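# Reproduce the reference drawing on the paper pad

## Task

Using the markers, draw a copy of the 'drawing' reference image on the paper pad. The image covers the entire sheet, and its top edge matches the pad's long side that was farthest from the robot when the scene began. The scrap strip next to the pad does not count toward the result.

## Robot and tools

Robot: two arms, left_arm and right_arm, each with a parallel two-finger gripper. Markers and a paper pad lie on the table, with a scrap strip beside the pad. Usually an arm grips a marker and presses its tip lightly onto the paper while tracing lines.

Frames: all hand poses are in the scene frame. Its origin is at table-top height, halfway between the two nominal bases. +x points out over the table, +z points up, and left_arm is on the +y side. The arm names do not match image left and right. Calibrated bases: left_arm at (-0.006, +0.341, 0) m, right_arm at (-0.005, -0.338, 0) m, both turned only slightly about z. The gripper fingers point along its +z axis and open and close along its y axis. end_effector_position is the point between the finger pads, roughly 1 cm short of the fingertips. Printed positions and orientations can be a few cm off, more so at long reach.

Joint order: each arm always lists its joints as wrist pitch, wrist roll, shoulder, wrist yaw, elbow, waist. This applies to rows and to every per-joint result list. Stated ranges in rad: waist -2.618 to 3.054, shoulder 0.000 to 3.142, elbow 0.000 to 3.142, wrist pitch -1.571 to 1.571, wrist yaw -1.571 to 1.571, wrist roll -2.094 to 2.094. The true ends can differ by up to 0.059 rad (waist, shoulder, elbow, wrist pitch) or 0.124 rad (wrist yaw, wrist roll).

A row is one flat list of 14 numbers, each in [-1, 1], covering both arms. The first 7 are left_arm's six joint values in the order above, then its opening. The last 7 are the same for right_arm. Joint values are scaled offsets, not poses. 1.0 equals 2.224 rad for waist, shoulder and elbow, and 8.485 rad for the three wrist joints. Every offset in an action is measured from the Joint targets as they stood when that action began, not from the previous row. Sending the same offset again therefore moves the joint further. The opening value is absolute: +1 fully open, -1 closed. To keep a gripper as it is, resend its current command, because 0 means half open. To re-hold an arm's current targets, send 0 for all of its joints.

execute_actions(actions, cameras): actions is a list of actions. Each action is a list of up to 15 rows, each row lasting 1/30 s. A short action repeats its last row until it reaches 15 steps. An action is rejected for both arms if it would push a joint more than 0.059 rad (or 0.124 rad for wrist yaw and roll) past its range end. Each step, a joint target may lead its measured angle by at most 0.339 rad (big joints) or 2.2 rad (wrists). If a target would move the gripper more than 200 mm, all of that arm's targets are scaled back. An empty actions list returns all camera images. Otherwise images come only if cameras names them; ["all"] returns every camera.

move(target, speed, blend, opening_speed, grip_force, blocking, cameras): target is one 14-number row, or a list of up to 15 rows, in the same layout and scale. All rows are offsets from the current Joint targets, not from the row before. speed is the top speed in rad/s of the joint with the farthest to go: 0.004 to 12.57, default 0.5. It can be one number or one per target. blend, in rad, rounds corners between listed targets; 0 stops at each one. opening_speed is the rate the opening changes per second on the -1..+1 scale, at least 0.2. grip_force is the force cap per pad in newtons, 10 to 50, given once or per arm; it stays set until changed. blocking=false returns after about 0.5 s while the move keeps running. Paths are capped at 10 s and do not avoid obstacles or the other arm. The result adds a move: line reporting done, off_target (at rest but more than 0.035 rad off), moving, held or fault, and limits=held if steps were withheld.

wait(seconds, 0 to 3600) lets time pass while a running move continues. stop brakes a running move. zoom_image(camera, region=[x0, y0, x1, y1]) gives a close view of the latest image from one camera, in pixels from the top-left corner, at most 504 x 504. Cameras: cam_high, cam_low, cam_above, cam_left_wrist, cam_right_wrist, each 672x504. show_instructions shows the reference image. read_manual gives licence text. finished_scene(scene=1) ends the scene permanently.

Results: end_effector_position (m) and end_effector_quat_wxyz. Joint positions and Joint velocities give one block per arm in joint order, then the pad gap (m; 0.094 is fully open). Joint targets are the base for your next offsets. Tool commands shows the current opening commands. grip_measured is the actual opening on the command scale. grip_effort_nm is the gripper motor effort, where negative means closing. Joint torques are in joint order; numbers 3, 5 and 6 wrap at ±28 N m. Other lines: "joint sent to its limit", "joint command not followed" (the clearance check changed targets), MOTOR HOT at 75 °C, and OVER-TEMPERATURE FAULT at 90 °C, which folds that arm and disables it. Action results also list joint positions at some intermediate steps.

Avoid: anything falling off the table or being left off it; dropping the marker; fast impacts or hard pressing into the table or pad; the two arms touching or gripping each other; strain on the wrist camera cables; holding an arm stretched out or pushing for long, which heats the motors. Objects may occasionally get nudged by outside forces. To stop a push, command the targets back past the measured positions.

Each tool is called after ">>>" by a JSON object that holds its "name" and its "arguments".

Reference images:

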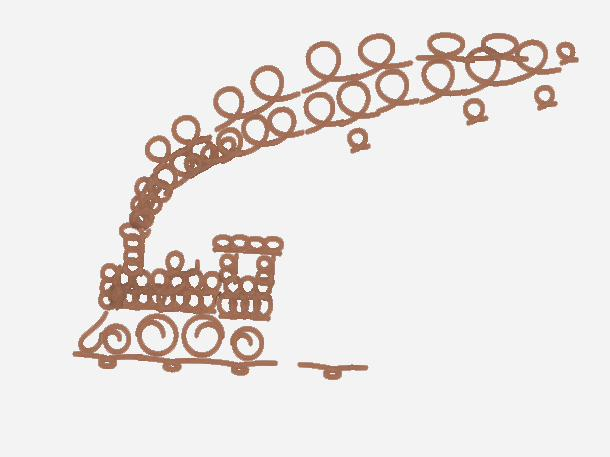

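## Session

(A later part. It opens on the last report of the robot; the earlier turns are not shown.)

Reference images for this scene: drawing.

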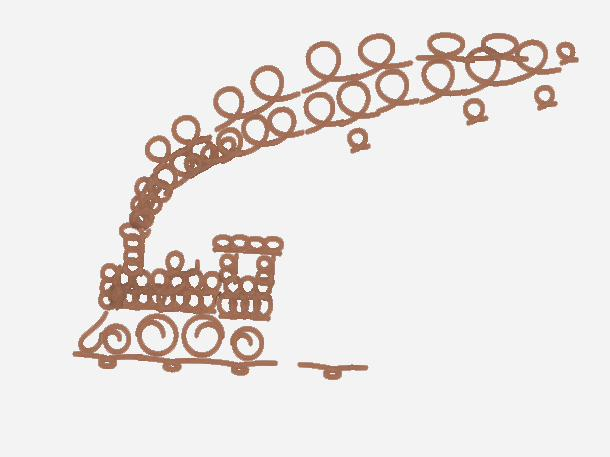

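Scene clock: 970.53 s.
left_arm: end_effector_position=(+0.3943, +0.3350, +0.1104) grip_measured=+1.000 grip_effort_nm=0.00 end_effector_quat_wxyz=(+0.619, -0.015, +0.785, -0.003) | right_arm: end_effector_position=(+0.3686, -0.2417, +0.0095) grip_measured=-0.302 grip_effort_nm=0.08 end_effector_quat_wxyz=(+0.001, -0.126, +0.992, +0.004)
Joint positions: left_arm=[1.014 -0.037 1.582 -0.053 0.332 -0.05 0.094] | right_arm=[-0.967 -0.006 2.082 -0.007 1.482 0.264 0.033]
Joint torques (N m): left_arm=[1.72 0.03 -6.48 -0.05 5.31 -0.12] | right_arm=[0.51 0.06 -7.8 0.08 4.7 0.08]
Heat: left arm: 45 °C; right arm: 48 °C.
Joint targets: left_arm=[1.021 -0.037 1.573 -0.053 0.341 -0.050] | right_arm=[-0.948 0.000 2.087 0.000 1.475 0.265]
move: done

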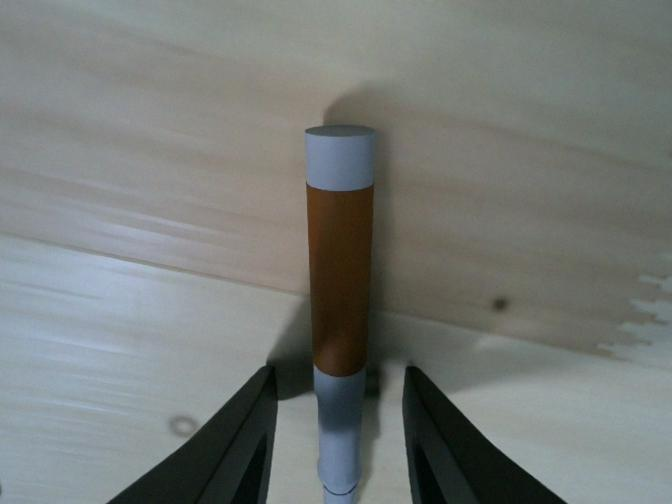

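>>> {"name": "move", "arguments": {"target": [[0,0,0,0,0,0,1, -0.006600,0,0,0,0.025180,0,-0.3],[0,0,0,0,0,0,1, -0.011432,0,-0.007509,0,0.044964,0,-0.3],[0,0,0,0,0,0,1, -0.033942,0,-0.027293,0,0.108813,0,-0.3]], "speed": [0.06,0.15,0.3], "blend": [0.01,0.02,0], "cameras": ["cam_right_wrist", "cam_above", "cam_high"]}}

Scene clock: 973.93 s.
left_arm: end_effector_position=(+0.3943, +0.3350, +0.1104) grip_measured=+1.000 grip_effort_nm=0.00 end_effector_quat_wxyz=(+0.619, -0.015, +0.785, -0.003) | right_arm: end_effector_position=(+0.3699, -0.2414, +0.0679) grip_measured=-0.302 grip_effort_nm=0.08 end_effector_quat_wxyz=(-0.013, -0.126, +0.992, +0.002)
Joint positions: left_arm=[1.014 -0.037 1.582 -0.053 0.332 -0.05 0.094] | right_arm=[-1.224 -0.006 2.06 -0.007 1.687 0.264 0.033]
Joint torques (N m): left_arm=[1.68 0.05 -6.46 -0.07 5.24 -0.13] | right_arm=[0.18 0.06 -10.71 0.08 8.23 0.08]
Heat: left arm: 45 °C; right arm: 48 °C.
Joint targets: left_arm=[1.021 -0.037 1.573 -0.053 0.341 -0.050] | right_arm=[-1.236 0.000 2.026 0.000 1.717 0.265]
move: done
Images, in order (width x height): cam_high 672x504, cam_above 672x504, cam_right_wrist 672x504.

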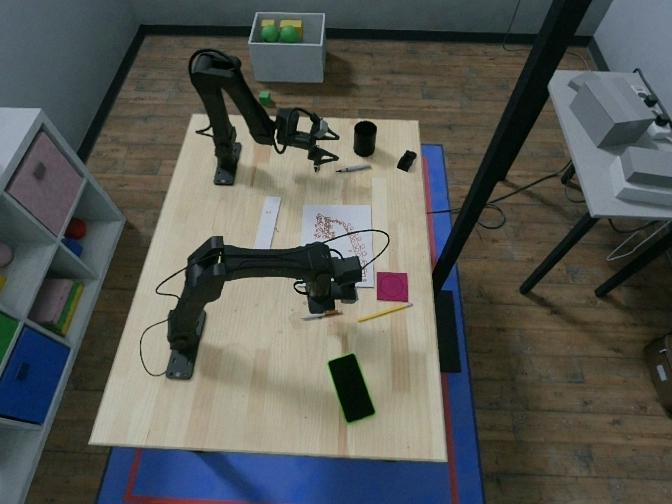

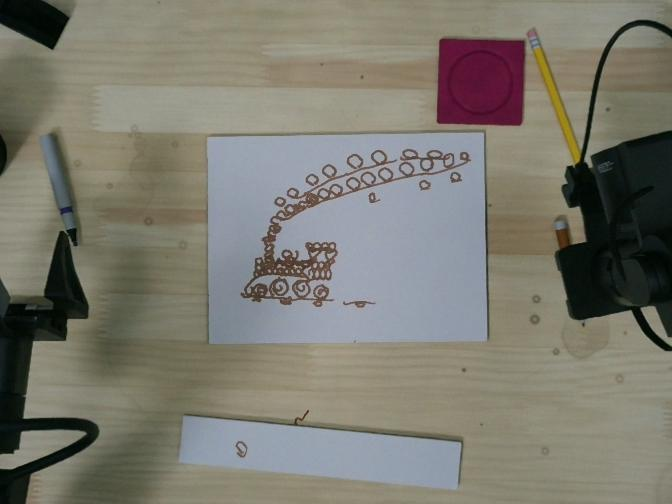

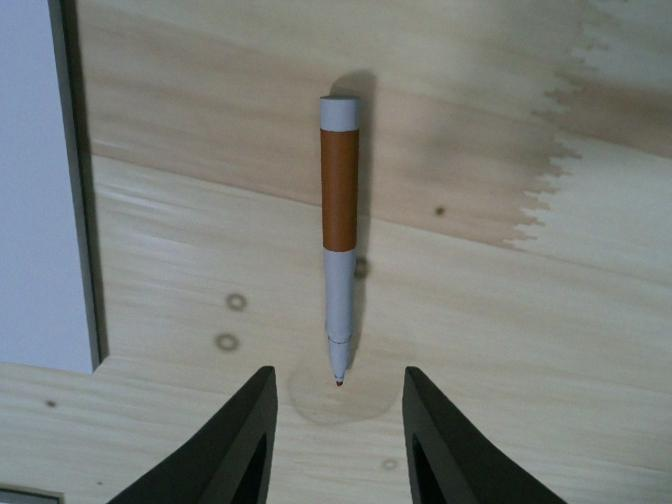

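>>> {"name": "finished_scene", "arguments": {}}

The scene is finished.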